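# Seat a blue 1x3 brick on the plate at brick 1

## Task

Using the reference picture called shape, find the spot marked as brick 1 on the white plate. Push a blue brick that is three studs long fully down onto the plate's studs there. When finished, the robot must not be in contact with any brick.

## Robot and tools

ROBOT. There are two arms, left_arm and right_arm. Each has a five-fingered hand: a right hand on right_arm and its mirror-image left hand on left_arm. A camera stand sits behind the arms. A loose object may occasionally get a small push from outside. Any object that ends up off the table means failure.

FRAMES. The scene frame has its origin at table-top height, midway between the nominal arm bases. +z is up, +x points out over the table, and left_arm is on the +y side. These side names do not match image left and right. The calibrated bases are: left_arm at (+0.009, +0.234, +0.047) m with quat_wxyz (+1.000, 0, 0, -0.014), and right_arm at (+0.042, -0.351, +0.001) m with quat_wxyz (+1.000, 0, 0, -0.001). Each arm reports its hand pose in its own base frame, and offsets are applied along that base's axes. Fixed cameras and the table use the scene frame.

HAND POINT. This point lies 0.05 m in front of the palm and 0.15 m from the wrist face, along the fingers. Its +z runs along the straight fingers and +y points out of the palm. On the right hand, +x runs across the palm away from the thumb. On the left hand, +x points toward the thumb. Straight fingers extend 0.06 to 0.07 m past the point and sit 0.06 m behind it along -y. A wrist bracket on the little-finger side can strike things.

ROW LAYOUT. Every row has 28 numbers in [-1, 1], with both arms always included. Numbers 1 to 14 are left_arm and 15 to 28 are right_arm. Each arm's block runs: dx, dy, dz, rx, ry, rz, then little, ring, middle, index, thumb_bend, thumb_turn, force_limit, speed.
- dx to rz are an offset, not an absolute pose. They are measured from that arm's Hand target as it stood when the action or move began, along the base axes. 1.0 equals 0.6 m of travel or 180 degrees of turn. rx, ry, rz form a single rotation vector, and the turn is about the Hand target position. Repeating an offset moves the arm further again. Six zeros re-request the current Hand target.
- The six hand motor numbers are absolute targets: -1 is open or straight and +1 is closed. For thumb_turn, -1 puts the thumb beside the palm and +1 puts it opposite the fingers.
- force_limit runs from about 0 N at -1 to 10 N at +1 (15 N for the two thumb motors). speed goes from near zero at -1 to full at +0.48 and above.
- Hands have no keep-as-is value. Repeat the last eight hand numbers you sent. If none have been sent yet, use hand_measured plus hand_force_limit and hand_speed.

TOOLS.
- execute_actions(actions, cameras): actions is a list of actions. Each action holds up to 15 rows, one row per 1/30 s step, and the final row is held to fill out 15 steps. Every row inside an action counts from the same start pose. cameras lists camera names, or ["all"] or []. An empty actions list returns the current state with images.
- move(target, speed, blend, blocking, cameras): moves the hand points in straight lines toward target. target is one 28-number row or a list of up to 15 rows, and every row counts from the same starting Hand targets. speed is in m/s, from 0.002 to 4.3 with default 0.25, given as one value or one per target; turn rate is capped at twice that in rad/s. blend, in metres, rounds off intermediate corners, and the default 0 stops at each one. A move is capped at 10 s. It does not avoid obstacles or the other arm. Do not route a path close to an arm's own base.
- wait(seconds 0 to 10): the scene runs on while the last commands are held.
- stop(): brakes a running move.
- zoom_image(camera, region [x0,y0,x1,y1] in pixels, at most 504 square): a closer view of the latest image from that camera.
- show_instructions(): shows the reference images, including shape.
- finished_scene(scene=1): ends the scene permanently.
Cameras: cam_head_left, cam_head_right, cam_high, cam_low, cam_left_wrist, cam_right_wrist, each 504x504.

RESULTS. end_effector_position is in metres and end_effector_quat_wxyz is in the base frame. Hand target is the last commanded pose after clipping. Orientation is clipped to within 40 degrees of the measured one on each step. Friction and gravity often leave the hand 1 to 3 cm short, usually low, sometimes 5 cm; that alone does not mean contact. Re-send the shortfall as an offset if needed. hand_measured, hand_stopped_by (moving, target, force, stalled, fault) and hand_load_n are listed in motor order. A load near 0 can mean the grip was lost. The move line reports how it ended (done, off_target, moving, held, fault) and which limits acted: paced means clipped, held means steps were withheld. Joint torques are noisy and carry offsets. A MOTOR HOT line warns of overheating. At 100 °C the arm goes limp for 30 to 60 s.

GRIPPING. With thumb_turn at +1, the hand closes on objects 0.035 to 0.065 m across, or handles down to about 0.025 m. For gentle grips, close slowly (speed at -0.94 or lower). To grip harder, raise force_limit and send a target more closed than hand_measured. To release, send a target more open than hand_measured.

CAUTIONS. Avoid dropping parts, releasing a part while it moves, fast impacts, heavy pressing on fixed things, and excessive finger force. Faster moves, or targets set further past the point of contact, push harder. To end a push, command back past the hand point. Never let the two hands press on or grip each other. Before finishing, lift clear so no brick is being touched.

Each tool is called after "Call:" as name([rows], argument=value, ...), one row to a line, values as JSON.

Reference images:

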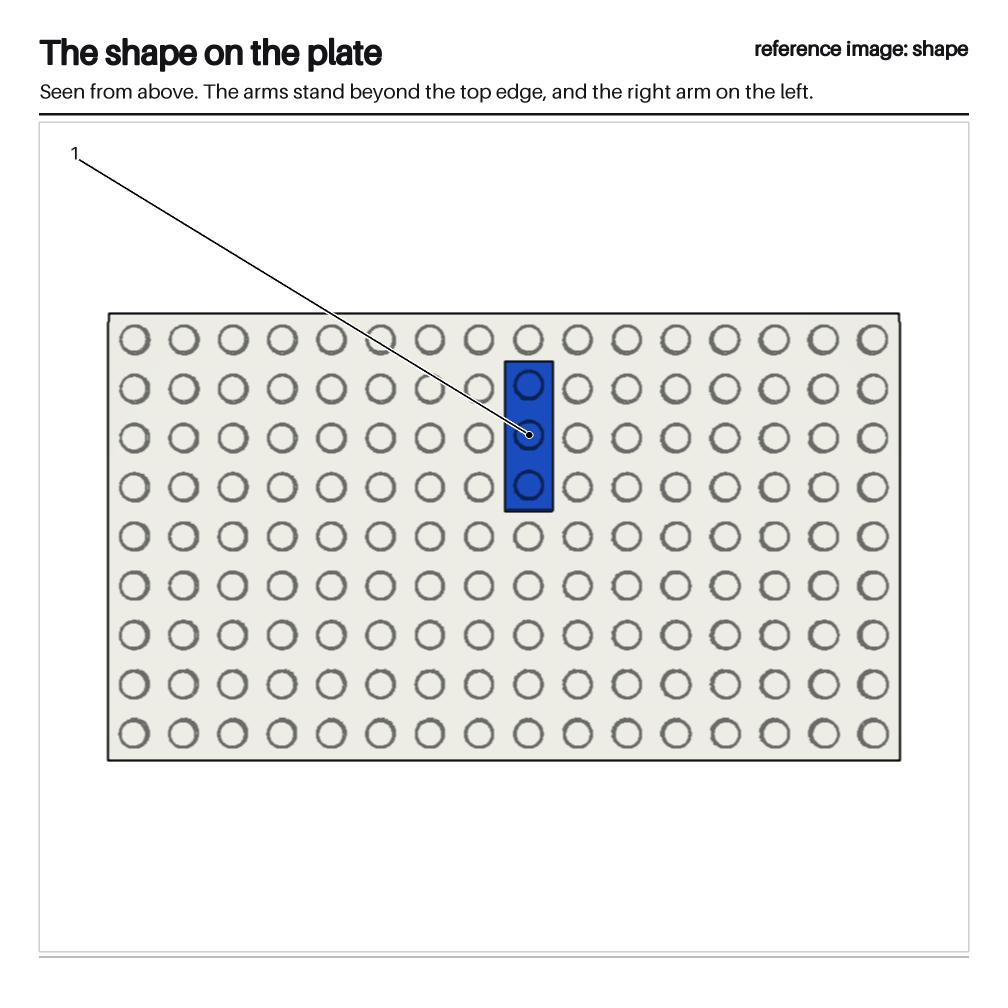

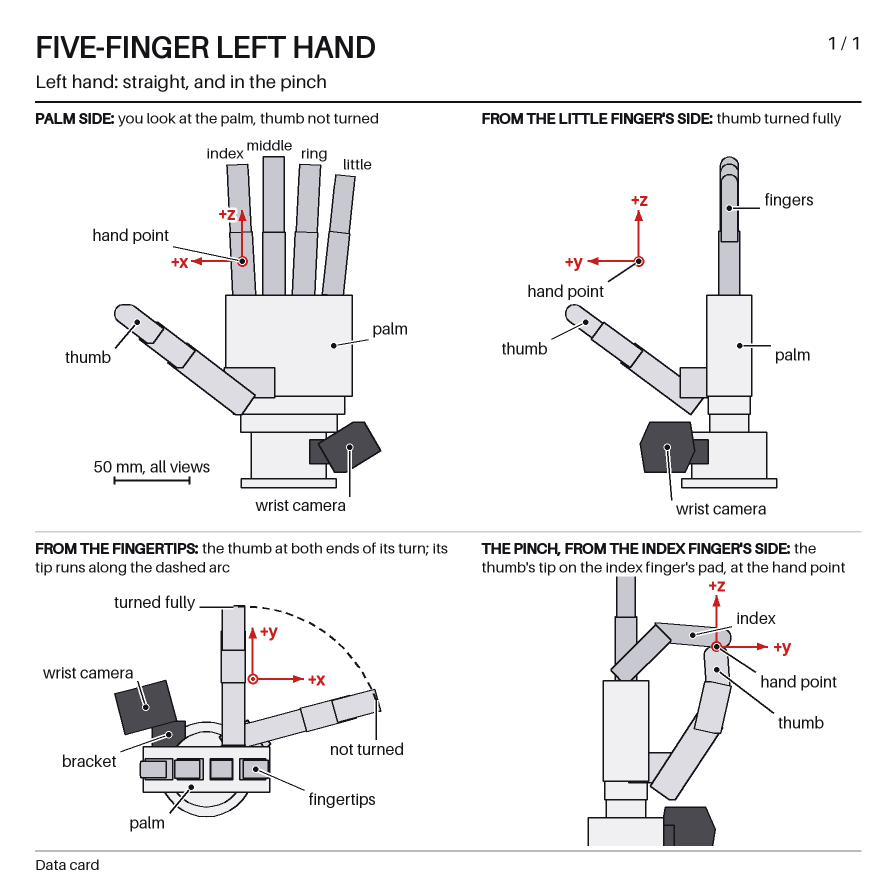

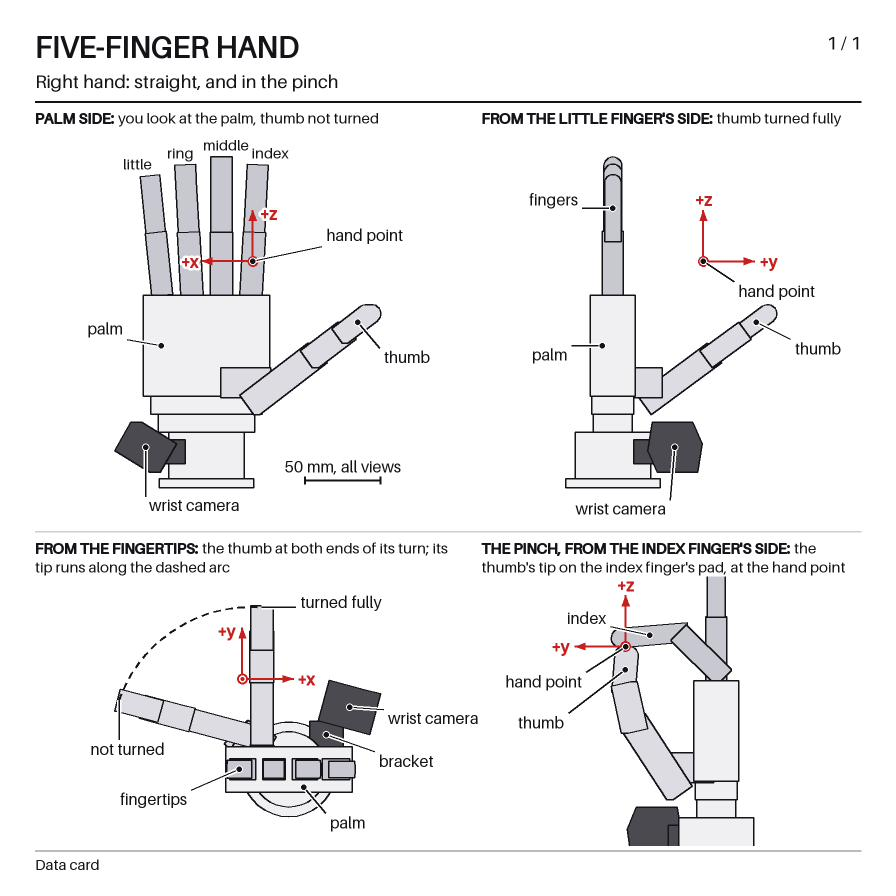

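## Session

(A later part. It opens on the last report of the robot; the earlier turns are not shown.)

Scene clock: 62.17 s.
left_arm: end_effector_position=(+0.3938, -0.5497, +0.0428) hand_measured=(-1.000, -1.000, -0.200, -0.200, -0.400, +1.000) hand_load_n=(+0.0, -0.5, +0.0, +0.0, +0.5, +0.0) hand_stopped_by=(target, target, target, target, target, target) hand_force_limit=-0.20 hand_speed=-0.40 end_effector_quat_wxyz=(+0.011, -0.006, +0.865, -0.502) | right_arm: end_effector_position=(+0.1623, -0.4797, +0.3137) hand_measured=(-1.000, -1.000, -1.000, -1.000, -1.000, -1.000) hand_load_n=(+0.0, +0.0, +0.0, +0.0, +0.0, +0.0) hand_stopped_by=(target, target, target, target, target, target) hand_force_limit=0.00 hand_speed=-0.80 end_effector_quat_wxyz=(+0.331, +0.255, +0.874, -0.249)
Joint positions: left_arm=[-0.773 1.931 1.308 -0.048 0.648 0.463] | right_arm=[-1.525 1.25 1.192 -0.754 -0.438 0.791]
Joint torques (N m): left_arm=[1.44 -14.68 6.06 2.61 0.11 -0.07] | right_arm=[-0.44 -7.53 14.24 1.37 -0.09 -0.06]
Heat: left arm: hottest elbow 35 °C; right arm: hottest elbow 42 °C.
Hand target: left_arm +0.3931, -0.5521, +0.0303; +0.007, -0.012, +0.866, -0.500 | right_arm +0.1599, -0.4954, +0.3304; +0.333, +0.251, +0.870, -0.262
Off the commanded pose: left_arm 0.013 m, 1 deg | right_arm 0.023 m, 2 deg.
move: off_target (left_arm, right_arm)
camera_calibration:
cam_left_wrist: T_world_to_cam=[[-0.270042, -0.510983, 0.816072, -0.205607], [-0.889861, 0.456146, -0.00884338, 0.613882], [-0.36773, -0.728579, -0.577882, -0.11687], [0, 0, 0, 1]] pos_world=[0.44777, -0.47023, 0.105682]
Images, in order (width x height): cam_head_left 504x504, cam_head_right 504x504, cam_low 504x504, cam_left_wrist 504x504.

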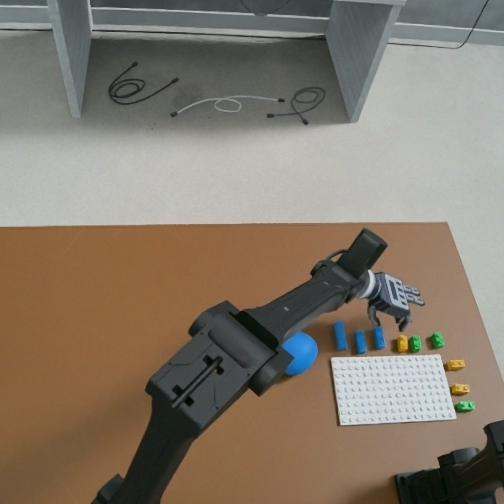

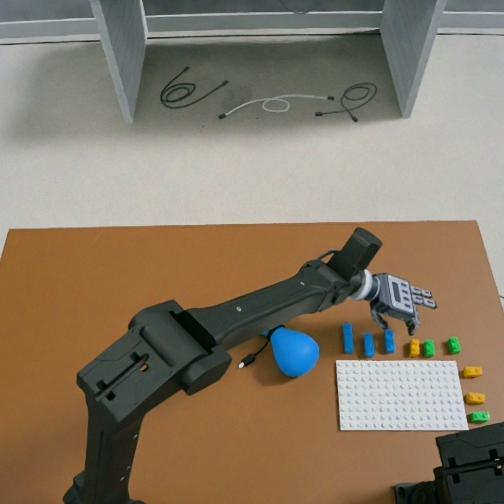

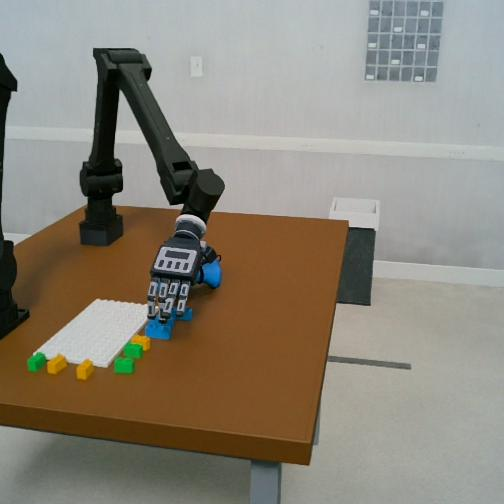

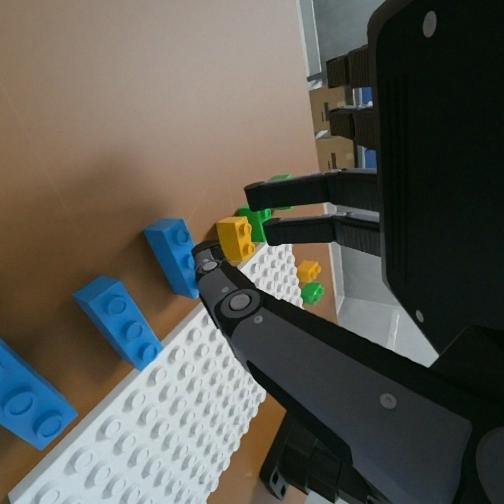

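Call:
move(target=[-0.0068,-0.0007,-0.0455,0,0,0,-1,-1,-0.2,-0.2,-0.4,1,-0.2,-0.4,0,0,0,0,0,0,-1,-1,-1,-1,-1,-1,0.0,-0.8], speed=0.08, cameras=["cam_head_left", "cam_head_right", "cam_low", "cam_left_wrist"])

Call:
zoom_image(camera="cam_left_wrist", region=[60, 120, 320, 380])

Call:
zoom_image(camera="cam_head_left", region=[335, 300, 435, 380])

Call:
zoom_image(camera="cam_head_right", region=[335, 300, 435, 380])

Call:
zoom_image(camera="cam_low", region=[110, 260, 220, 360])

Scene clock: 67.13 s.
left_arm: end_effector_position=(+0.3927, -0.5479, +0.0143) hand_measured=(-1.000, -1.000, -0.200, -0.200, -0.400, +1.000) hand_load_n=(+0.0, +0.0, +0.0, +0.0, +0.0, +0.5) hand_stopped_by=(target, target, target, target, target, target) hand_force_limit=-0.20 hand_speed=-0.40 end_effector_quat_wxyz=(+0.012, -0.008, +0.865, -0.501) | right_arm: end_effector_position=(+0.1623, -0.4797, +0.3137) hand_measured=(-1.000, -1.000, -1.000, -1.000, -1.000, -1.000) hand_load_n=(+0.0, +0.0, +0.5, +0.0, +0.0, +0.0) hand_stopped_by=(target, target, target, target, target, target) hand_force_limit=0.00 hand_speed=-0.80 end_effector_quat_wxyz=(+0.331, +0.255, +0.874, -0.249)
Joint positions: left_arm=[-0.773 1.971 1.282 0.018 0.644 0.461] | right_arm=[-1.525 1.25 1.192 -0.754 -0.438 0.791]
Joint torques (N m): left_arm=[1.08 -14.45 5.98 2.61 0.11 -0.05] | right_arm=[-0.38 -7.53 14.12 1.39 -0.1 -0.07]
Heat: left arm: hottest elbow 35 °C; right arm: hottest elbow 43 °C.
Hand target: left_arm +0.3889, -0.5524, +0.0028; +0.007, -0.012, +0.866, -0.500 | right_arm +0.1599, -0.4954, +0.3304; +0.333, +0.251, +0.870, -0.262
Off the commanded pose: left_arm 0.013 m, 1 deg | right_arm 0.023 m, 2 deg.
move: off_target (left_arm, right_arm)
camera_calibration:
cam_left_wrist: T_world_to_cam=[[-0.267708, -0.513642, 0.815172, -0.184163], [-0.891847, 0.452268, -0.00791298, 0.61043], [-0.364612, -0.729127, -0.579165, -0.133941], [0, 0, 0, 1]] pos_world=[0.446271, -0.468332, 0.0773812]
Images, in order (width x height): cam_head_left 504x504, cam_head_right 504x504, cam_low 504x504, cam_left_wrist 504x504.

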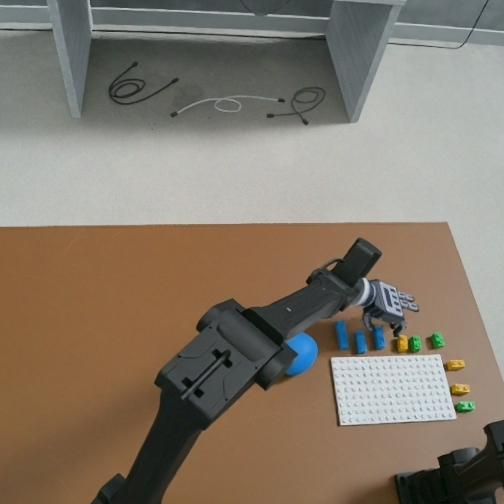

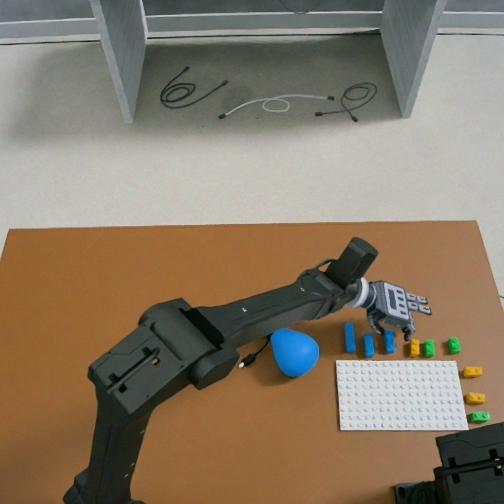

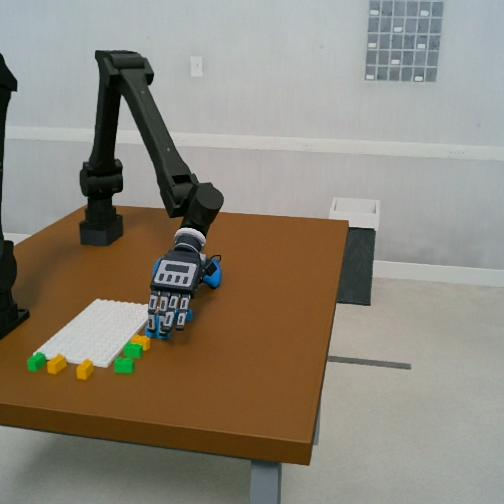

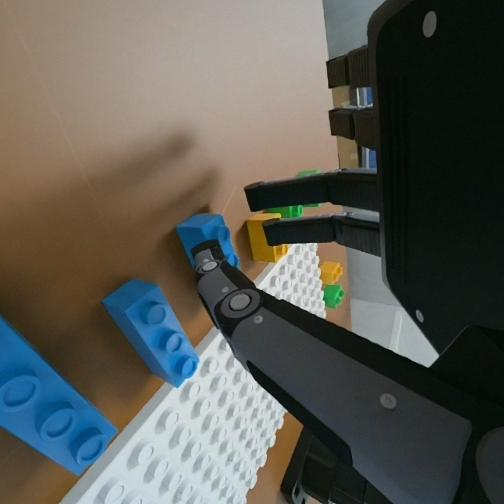

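Scaled by 1.938 from the camera's 504x504 image, which has a finer 720x720 frame.

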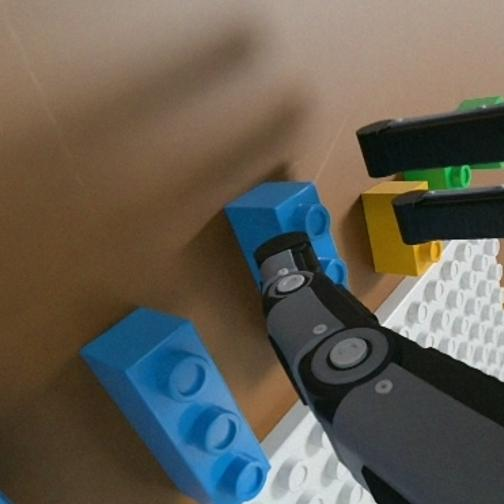

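Scaled by 5.040 from the camera's 504x504 image, which has a finer 720x720 frame.

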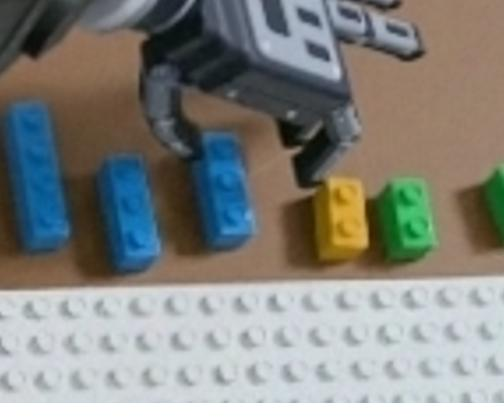

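Scaled by 5.040 from the camera's 504x504 image, which has a finer 720x720 frame.

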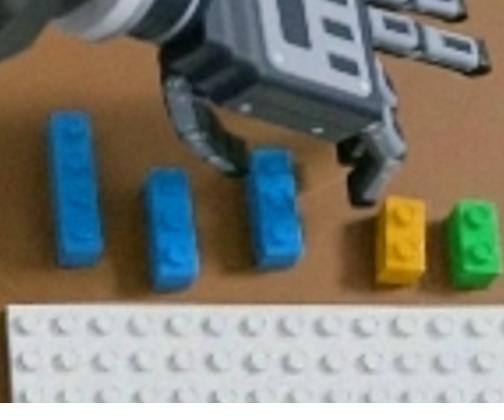

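Scaled by 4.582 from the camera's 504x504 image, which has a finer 720x720 frame.

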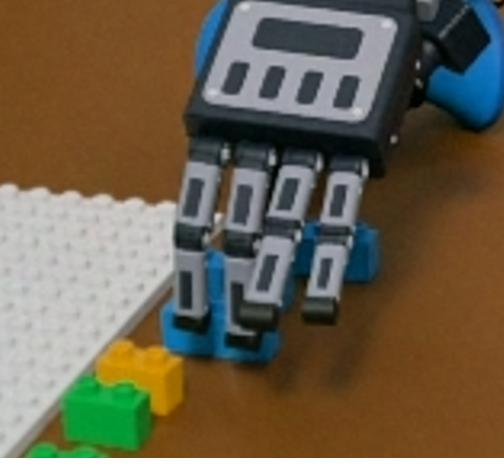

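Call:
move(target=[-0.0073,-0.006,-0.0347,0,0,0,-1,-1,-0.2,-0.2,-0.4,1,-0.2,-0.4,0,0,0,0,0,0,-1,-1,-1,-1,-1,-1,0.0,-0.8], speed=0.06, cameras=["cam_head_left", "cam_head_right", "cam_low", "cam_left_wrist"])

Call:
zoom_image(camera="cam_left_wrist", region=[60, 120, 320, 380])

Call:
zoom_image(camera="cam_head_left", region=[335, 300, 435, 380])

Call:
zoom_image(camera="cam_head_right", region=[335, 300, 435, 380])

Call:
zoom_image(camera="cam_low", region=[110, 260, 220, 360])

Scene clock: 71.10 s.
left_arm: end_effector_position=(+0.3938, -0.5491, -0.0039) hand_measured=(-1.000, -1.000, -0.200, -0.200, -0.400, +1.000) hand_load_n=(+0.0, +0.0, +0.0, +0.0, +0.0, +0.0) hand_stopped_by=(target, target, target, target, target, target) hand_force_limit=-0.20 hand_speed=-0.40 end_effector_quat_wxyz=(+0.015, -0.011, +0.864, -0.502) | right_arm: end_effector_position=(+0.1623, -0.4797, +0.3137) hand_measured=(-1.000, -1.000, -1.000, -1.000, -1.000, -1.000) hand_load_n=(+0.0, +0.0, +0.0, +0.0, +0.0, +0.0) hand_stopped_by=(target, target, target, target, target, target) hand_force_limit=0.00 hand_speed=-0.80 end_effector_quat_wxyz=(+0.331, +0.255, +0.874, -0.249)
Joint positions: left_arm=[-0.774 2.003 1.271 0.069 0.637 0.452] | right_arm=[-1.525 1.25 1.192 -0.754 -0.438 0.791]
Joint torques (N m): left_arm=[0.5 -14.1 5.67 2.56 0.08 -0.1] | right_arm=[-0.44 -7.65 14.19 1.29 -0.09 -0.07]
Heat: left arm: hottest elbow 35 °C; right arm: hottest elbow 43 °C.
Hand target: left_arm +0.3846, -0.5559, -0.0181; +0.007, -0.012, +0.866, -0.500 | right_arm +0.1599, -0.4954, +0.3304; +0.333, +0.251, +0.870, -0.262
Off the commanded pose: left_arm 0.018 m, 1 deg | right_arm 0.023 m, 2 deg.
move: off_target (left_arm, right_arm)
camera_calibration:
cam_left_wrist: T_world_to_cam=[[-0.264895, -0.513329, 0.816286, -0.170515], [-0.895783, 0.44435, -0.0112592, 0.609019], [-0.356937, -0.734198, -0.577538, -0.15075], [0, 0, 0, 1]] pos_world=[0.446571, -0.468828, 0.0589821]
Images, in order (width x height): cam_head_left 504x504, cam_head_right 504x504, cam_low 504x504, cam_left_wrist 504x504.

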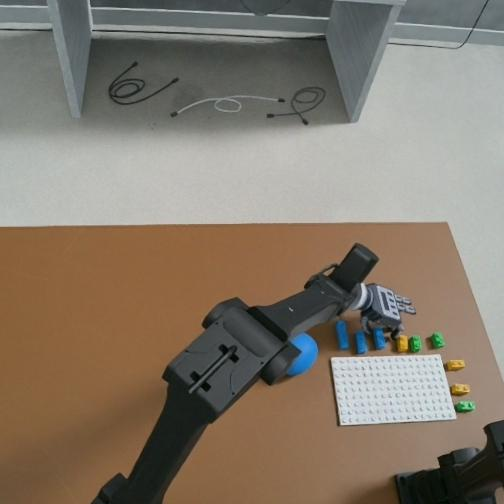

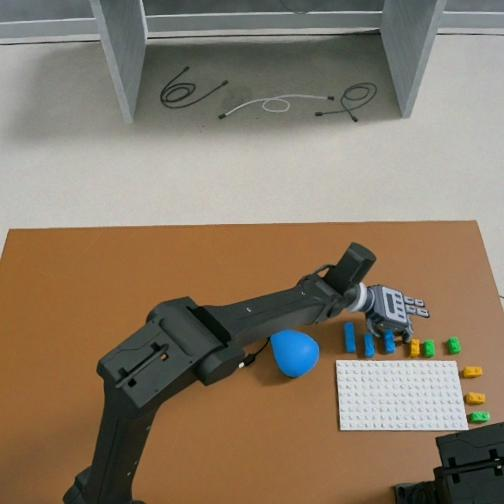

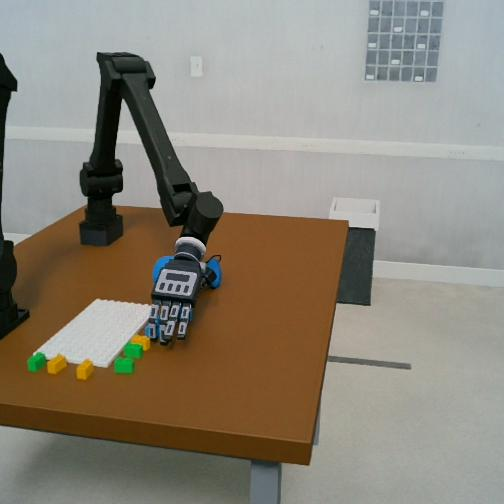

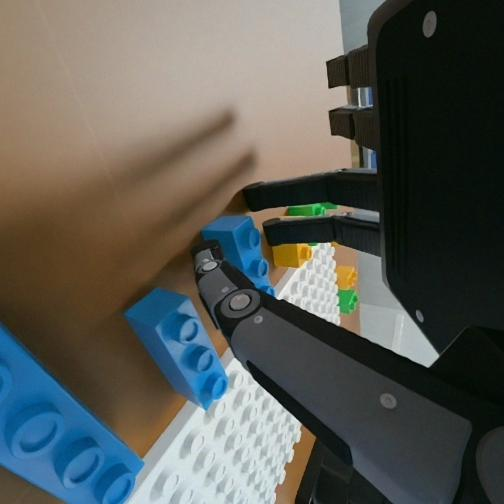

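Scaled by 1.938 from the camera's 504x504 image, which has a finer 720x720 frame.

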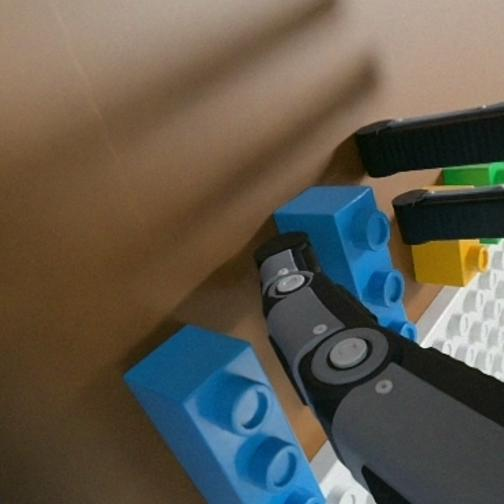

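Scaled by 5.040 from the camera's 504x504 image, which has a finer 720x720 frame.

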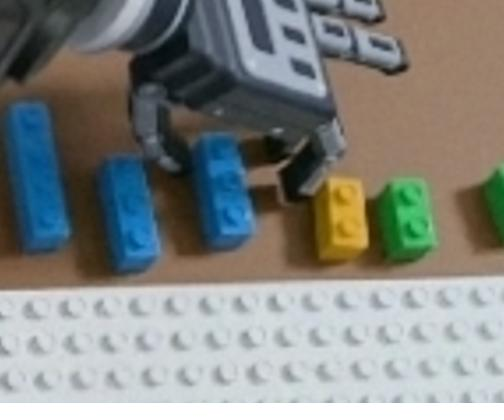

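Scaled by 5.040 from the camera's 504x504 image, which has a finer 720x720 frame.

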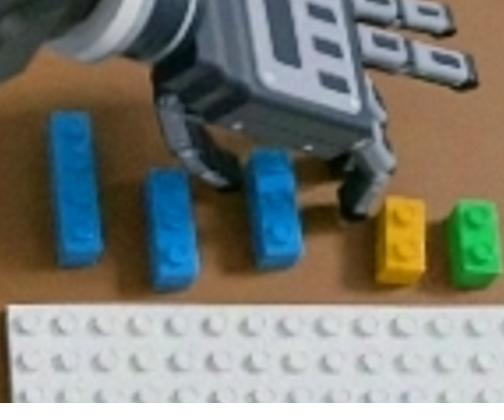

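Scaled by 4.582 from the camera's 504x504 image, which has a finer 720x720 frame.

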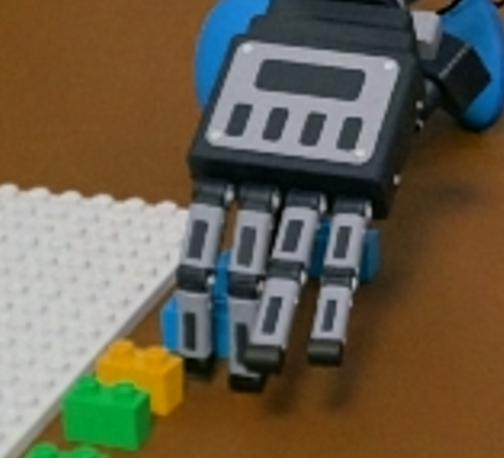

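Call:
zoom_image(camera="cam_low", region=[135, 305, 200, 360])

Call:
zoom_image(camera="cam_head_right", region=[365, 305, 425, 365])

Scaled by 7.754 from the camera's 504x504 image, which has a finer 720x720 frame.

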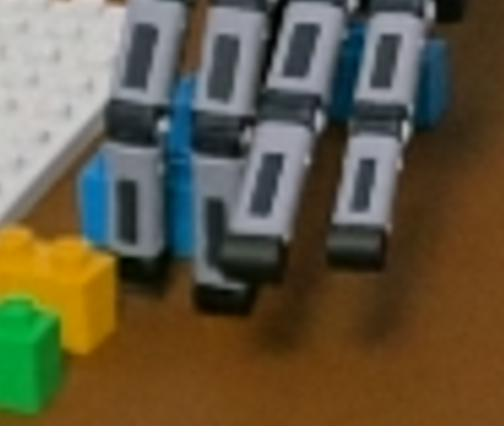

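Scaled by 8.400 from the camera's 504x504 image, which has a finer 720x720 frame.

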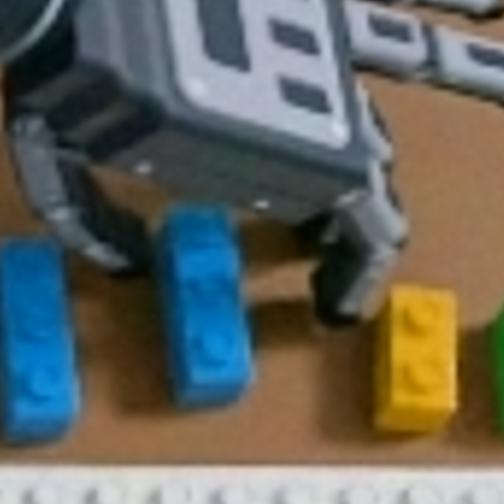

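Call:
move(target=[-0.0167,0.0,0.01,0,0,0,-1,-1,-0.2,-0.2,-0.4,1,-0.2,-0.4,0,0,0,0,0,0,-1,-1,-1,-1,-1,-1,0.0,-0.8], speed=0.06, cameras=["cam_head_left", "cam_head_right", "cam_low", "cam_left_wrist"])

Call:
zoom_image(camera="cam_left_wrist", region=[140, 140, 300, 330])

Call:
zoom_image(camera="cam_head_left", region=[355, 305, 415, 365])

Call:
zoom_image(camera="cam_head_right", region=[365, 305, 425, 365])

Call:
zoom_image(camera="cam_low", region=[135, 305, 200, 360])

Scene clock: 81.97 s.
left_arm: end_effector_position=(+0.3926, -0.5492, -0.0055) hand_measured=(-1.000, -1.000, -0.200, -0.200, -0.400, +1.000) hand_load_n=(+0.0, +0.0, -0.5, +0.0, +0.0, +0.0) hand_stopped_by=(target, target, target, target, target, target) hand_force_limit=-0.20 hand_speed=-0.40 end_effector_quat_wxyz=(+0.018, -0.013, +0.864, -0.503) | right_arm: end_effector_position=(+0.1623, -0.4797, +0.3137) hand_measured=(-1.000, -1.000, -1.000, -1.000, -1.000, -1.000) hand_load_n=(+0.0, +0.0, +0.0, +0.0, +0.0, +0.0) hand_stopped_by=(target, target, target, target, target, target) hand_force_limit=0.00 hand_speed=-0.80 end_effector_quat_wxyz=(+0.331, +0.255, +0.874, -0.249)
Joint positions: left_arm=[-0.777 2.002 1.263 0.083 0.628 0.447] | right_arm=[-1.525 1.25 1.192 -0.754 -0.438 0.791]
Joint torques (N m): left_arm=[-0.21 -15.27 4.78 2.39 0.11 -0.1] | right_arm=[-0.26 -7.47 14.19 1.37 -0.1 -0.06]
Heat: left arm: hottest elbow 36 °C; right arm: hottest elbow 44 °C.
Hand target: left_arm +0.3747, -0.5559, -0.0120; +0.007, -0.012, +0.866, -0.500 | right_arm +0.1599, -0.4954, +0.3304; +0.333, +0.251, +0.870, -0.262
Off the commanded pose: left_arm 0.020 m, 1 deg | right_arm 0.023 m, 2 deg.
move: off_target (left_arm, right_arm)
camera_calibration:
cam_left_wrist: T_world_to_cam=[[-0.264364, -0.514764, 0.815555, -0.170532], [-0.898744, 0.438226, -0.0147301, 0.605722], [-0.349815, -0.736869, -0.578492, -0.156473], [0, 0, 0, 1]] pos_world=[0.444569, -0.468527, 0.0574825]
Images, in order (width x height): cam_head_left 504x504, cam_head_right 504x504, cam_low 504x504, cam_left_wrist 504x504.

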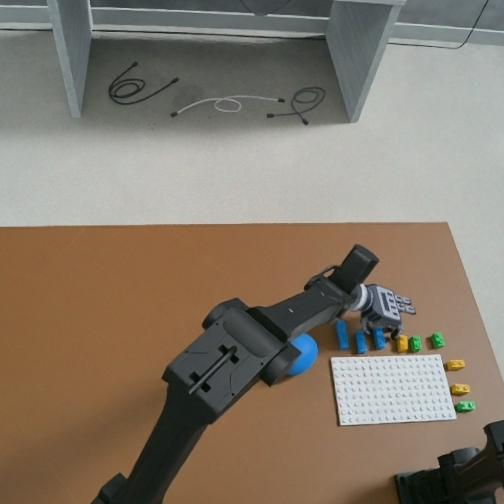

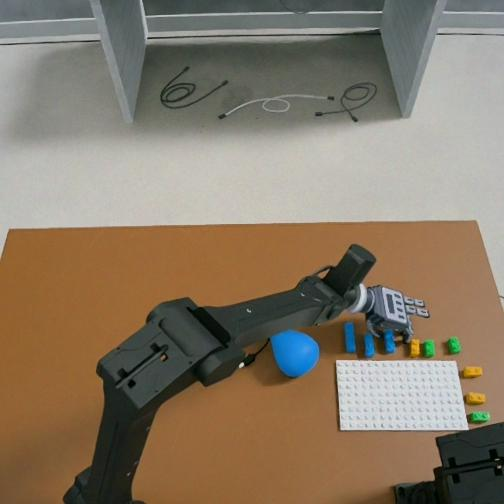

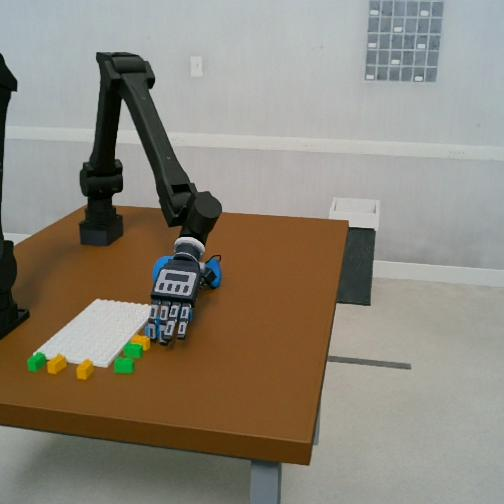

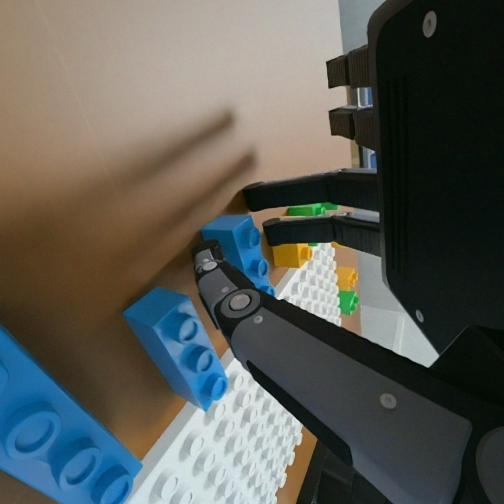

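Scaled by 2.653 from the camera's 504x504 image, which has a finer 720x720 frame.

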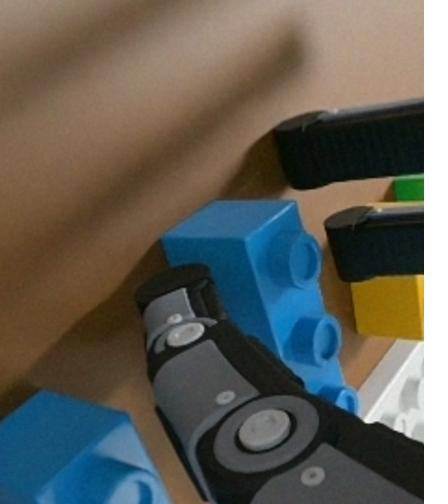

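Scaled by 8.400 from the camera's 504x504 image, which has a finer 720x720 frame.

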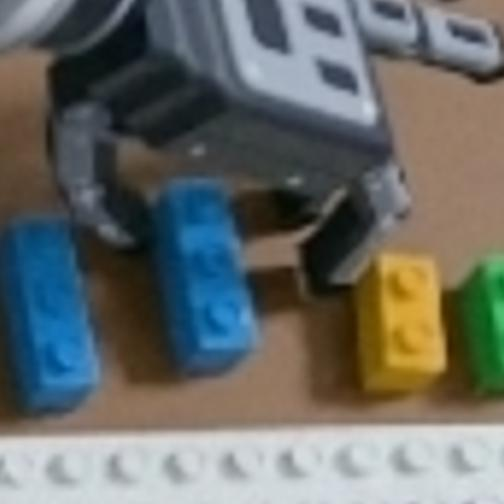

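Scaled by 8.400 from the camera's 504x504 image, which has a finer 720x720 frame.

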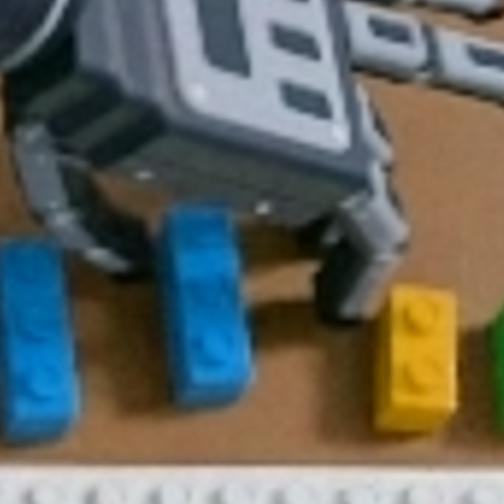

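Scaled by 7.754 from the camera's 504x504 image, which has a finer 720x720 frame.

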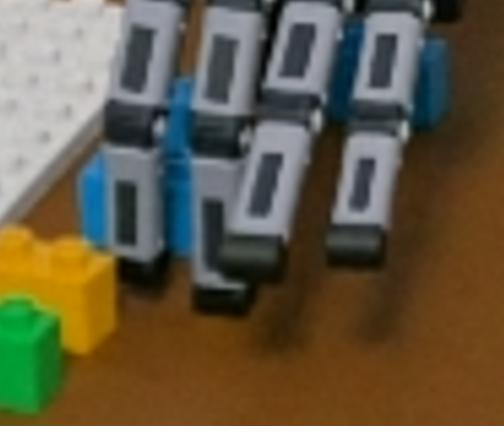

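Call:
move(target=[-0.0137,0.0,0.03,0,0,0,-1,-1,-0.2,-0.2,-0.4,1,-0.2,-0.4,0,0,0,0,0,0,-1,-1,-1,-1,-1,-1,0.0,-0.8], speed=0.06, cameras=[])

Scene clock: 83.90 s.
left_arm: end_effector_position=(+0.3763, -0.5529, +0.0016) hand_measured=(-1.000, -1.000, -0.200, -0.200, -0.400, +1.000) hand_load_n=(+0.0, +0.0, +0.5, +0.0, +0.0, +0.0) hand_stopped_by=(target, target, target, target, target, target) hand_force_limit=-0.20 hand_speed=-0.40 end_effector_quat_wxyz=(+0.014, -0.009, +0.864, -0.503) | right_arm: end_effector_position=(+0.1623, -0.4797, +0.3137) hand_measured=(-1.000, -1.000, -1.000, -1.000, -1.000, -1.000) hand_load_n=(+0.0, +0.0, +0.0, +0.0, +0.0, +0.0) hand_stopped_by=(target, target, target, target, target, target) hand_force_limit=0.00 hand_speed=-0.80 end_effector_quat_wxyz=(+0.331, +0.255, +0.874, -0.249)
Joint positions: left_arm=[-0.8 1.975 1.24 0.083 0.619 0.436] | right_arm=[-1.525 1.25 1.192 -0.754 -0.438 0.791]
Joint torques (N m): left_arm=[1.03 -16.56 5.53 1.32 0.07 -0.08] | right_arm=[-0.26 -7.47 14.11 1.37 -0.08 -0.08]
Heat: left arm: hottest elbow 35 °C; right arm: hottest elbow 44 °C.
Hand target: left_arm +0.3664, -0.5559, +0.0059; +0.007, -0.012, +0.866, -0.500 | right_arm +0.1599, -0.4954, +0.3304; +0.333, +0.251, +0.870, -0.262
Off the commanded pose: left_arm 0.011 m, 1 deg | right_arm 0.023 m, 2 deg.
move: off_target (left_arm, right_arm)
No camera images: "cameras" was empty.

Call:
wait(seconds=0, cameras=["cam_head_left", "cam_head_right", "cam_low", "cam_left_wrist"])

Call:
zoom_image(camera="cam_left_wrist", region=[140, 140, 300, 330])

Call:
zoom_image(camera="cam_head_left", region=[355, 305, 415, 365])

Call:
zoom_image(camera="cam_head_right", region=[365, 305, 425, 365])

Call:
zoom_image(camera="cam_low", region=[135, 305, 200, 360])

Scene clock: 84.73 s.
left_arm: end_effector_position=(+0.3763, -0.5529, +0.0016) hand_measured=(-1.000, -1.000, -0.200, -0.200, -0.400, +1.000) hand_load_n=(+0.0, +0.0, +0.0, +0.0, +0.0, +0.0) hand_stopped_by=(target, target, target, target, target, target) hand_force_limit=-0.20 hand_speed=-0.40 end_effector_quat_wxyz=(+0.014, -0.009, +0.864, -0.503) | right_arm: end_effector_position=(+0.1623, -0.4797, +0.3137) hand_measured=(-1.000, -1.000, -1.000, -1.000, -1.000, -1.000) hand_load_n=(+0.0, +0.0, +0.0, +0.0, +0.0, +0.0) hand_stopped_by=(target, target, target, target, target, target) hand_force_limit=0.00 hand_speed=-0.80 end_effector_quat_wxyz=(+0.331, +0.255, +0.874, -0.249)
Joint positions: left_arm=[-0.8 1.975 1.24 0.083 0.619 0.435] | right_arm=[-1.525 1.25 1.192 -0.754 -0.438 0.791]
Joint torques (N m): left_arm=[0.5 -16.56 5.41 1.32 0.11 -0.06] | right_arm=[-0.26 -7.47 14.19 1.36 -0.09 -0.07]
Heat: left arm: hottest elbow 35 °C; right arm: hottest elbow 44 °C.
Hand target: left_arm +0.3664, -0.5559, +0.0059; +0.007, -0.012, +0.866, -0.500 | right_arm +0.1599, -0.4954, +0.3304; +0.333, +0.251, +0.870, -0.262
Off the commanded pose: left_arm 0.011 m, 1 deg | right_arm 0.023 m, 2 deg.
camera_calibration:
cam_left_wrist: T_world_to_cam=[[-0.266839, -0.512221, 0.81635, -0.180286], [-0.894277, 0.447363, -0.0116115, 0.596161], [-0.359257, -0.733141, -0.577441, -0.155196], [0, 0, 0, 1]] pos_world=[0.42927, -0.472828, 0.0644822]
Images, in order (width x height): cam_head_left 504x504, cam_head_right 504x504, cam_low 504x504, cam_left_wrist 504x504.

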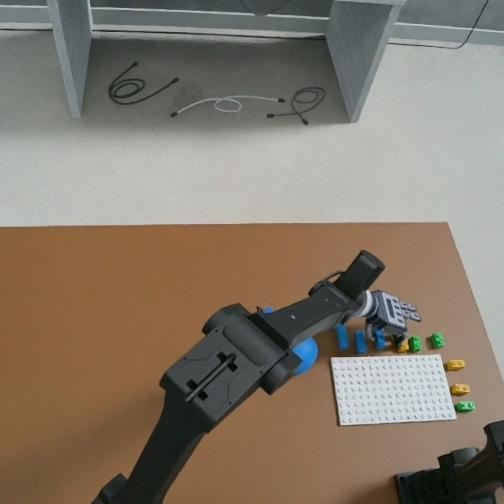

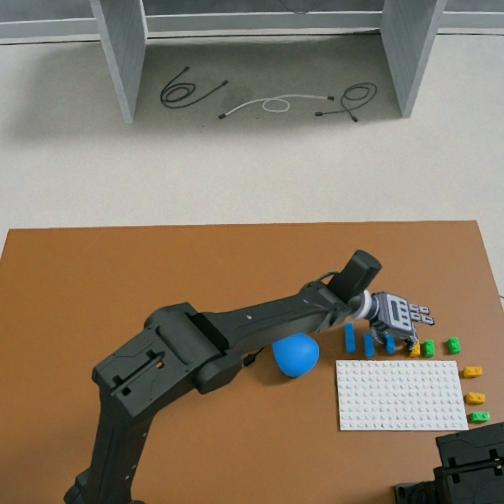

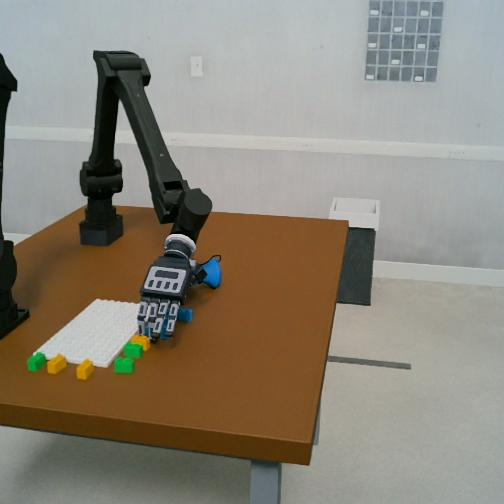

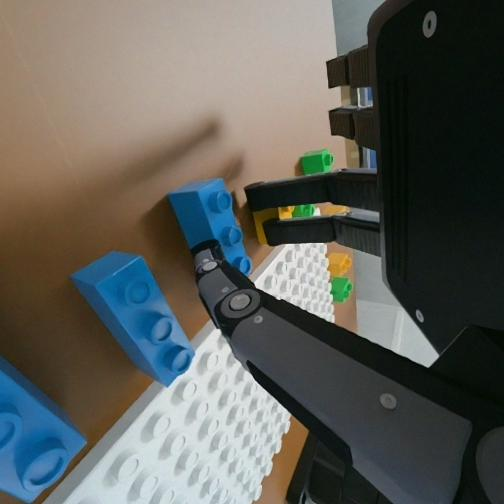

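Scaled by 2.653 from the camera's 504x504 image, which has a finer 720x720 frame.

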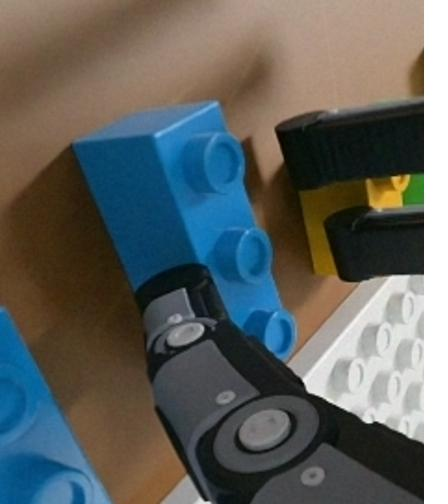

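Scaled by 8.400 from the camera's 504x504 image, which has a finer 720x720 frame.

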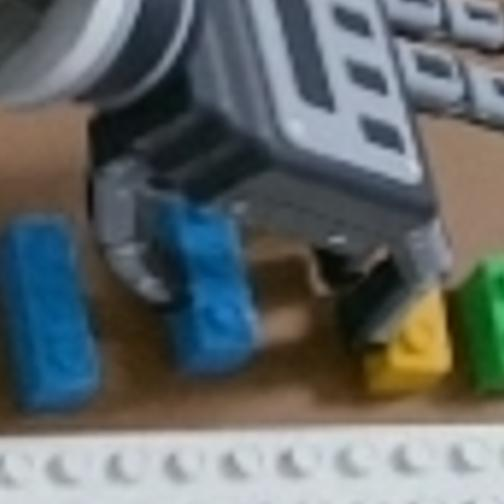

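Scaled by 8.400 from the camera's 504x504 image, which has a finer 720x720 frame.

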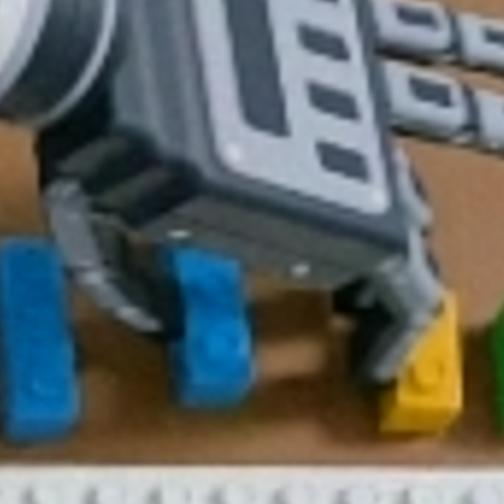

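Scaled by 7.754 from the camera's 504x504 image, which has a finer 720x720 frame.

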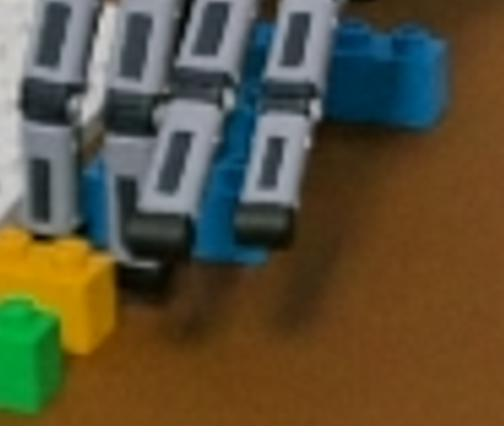

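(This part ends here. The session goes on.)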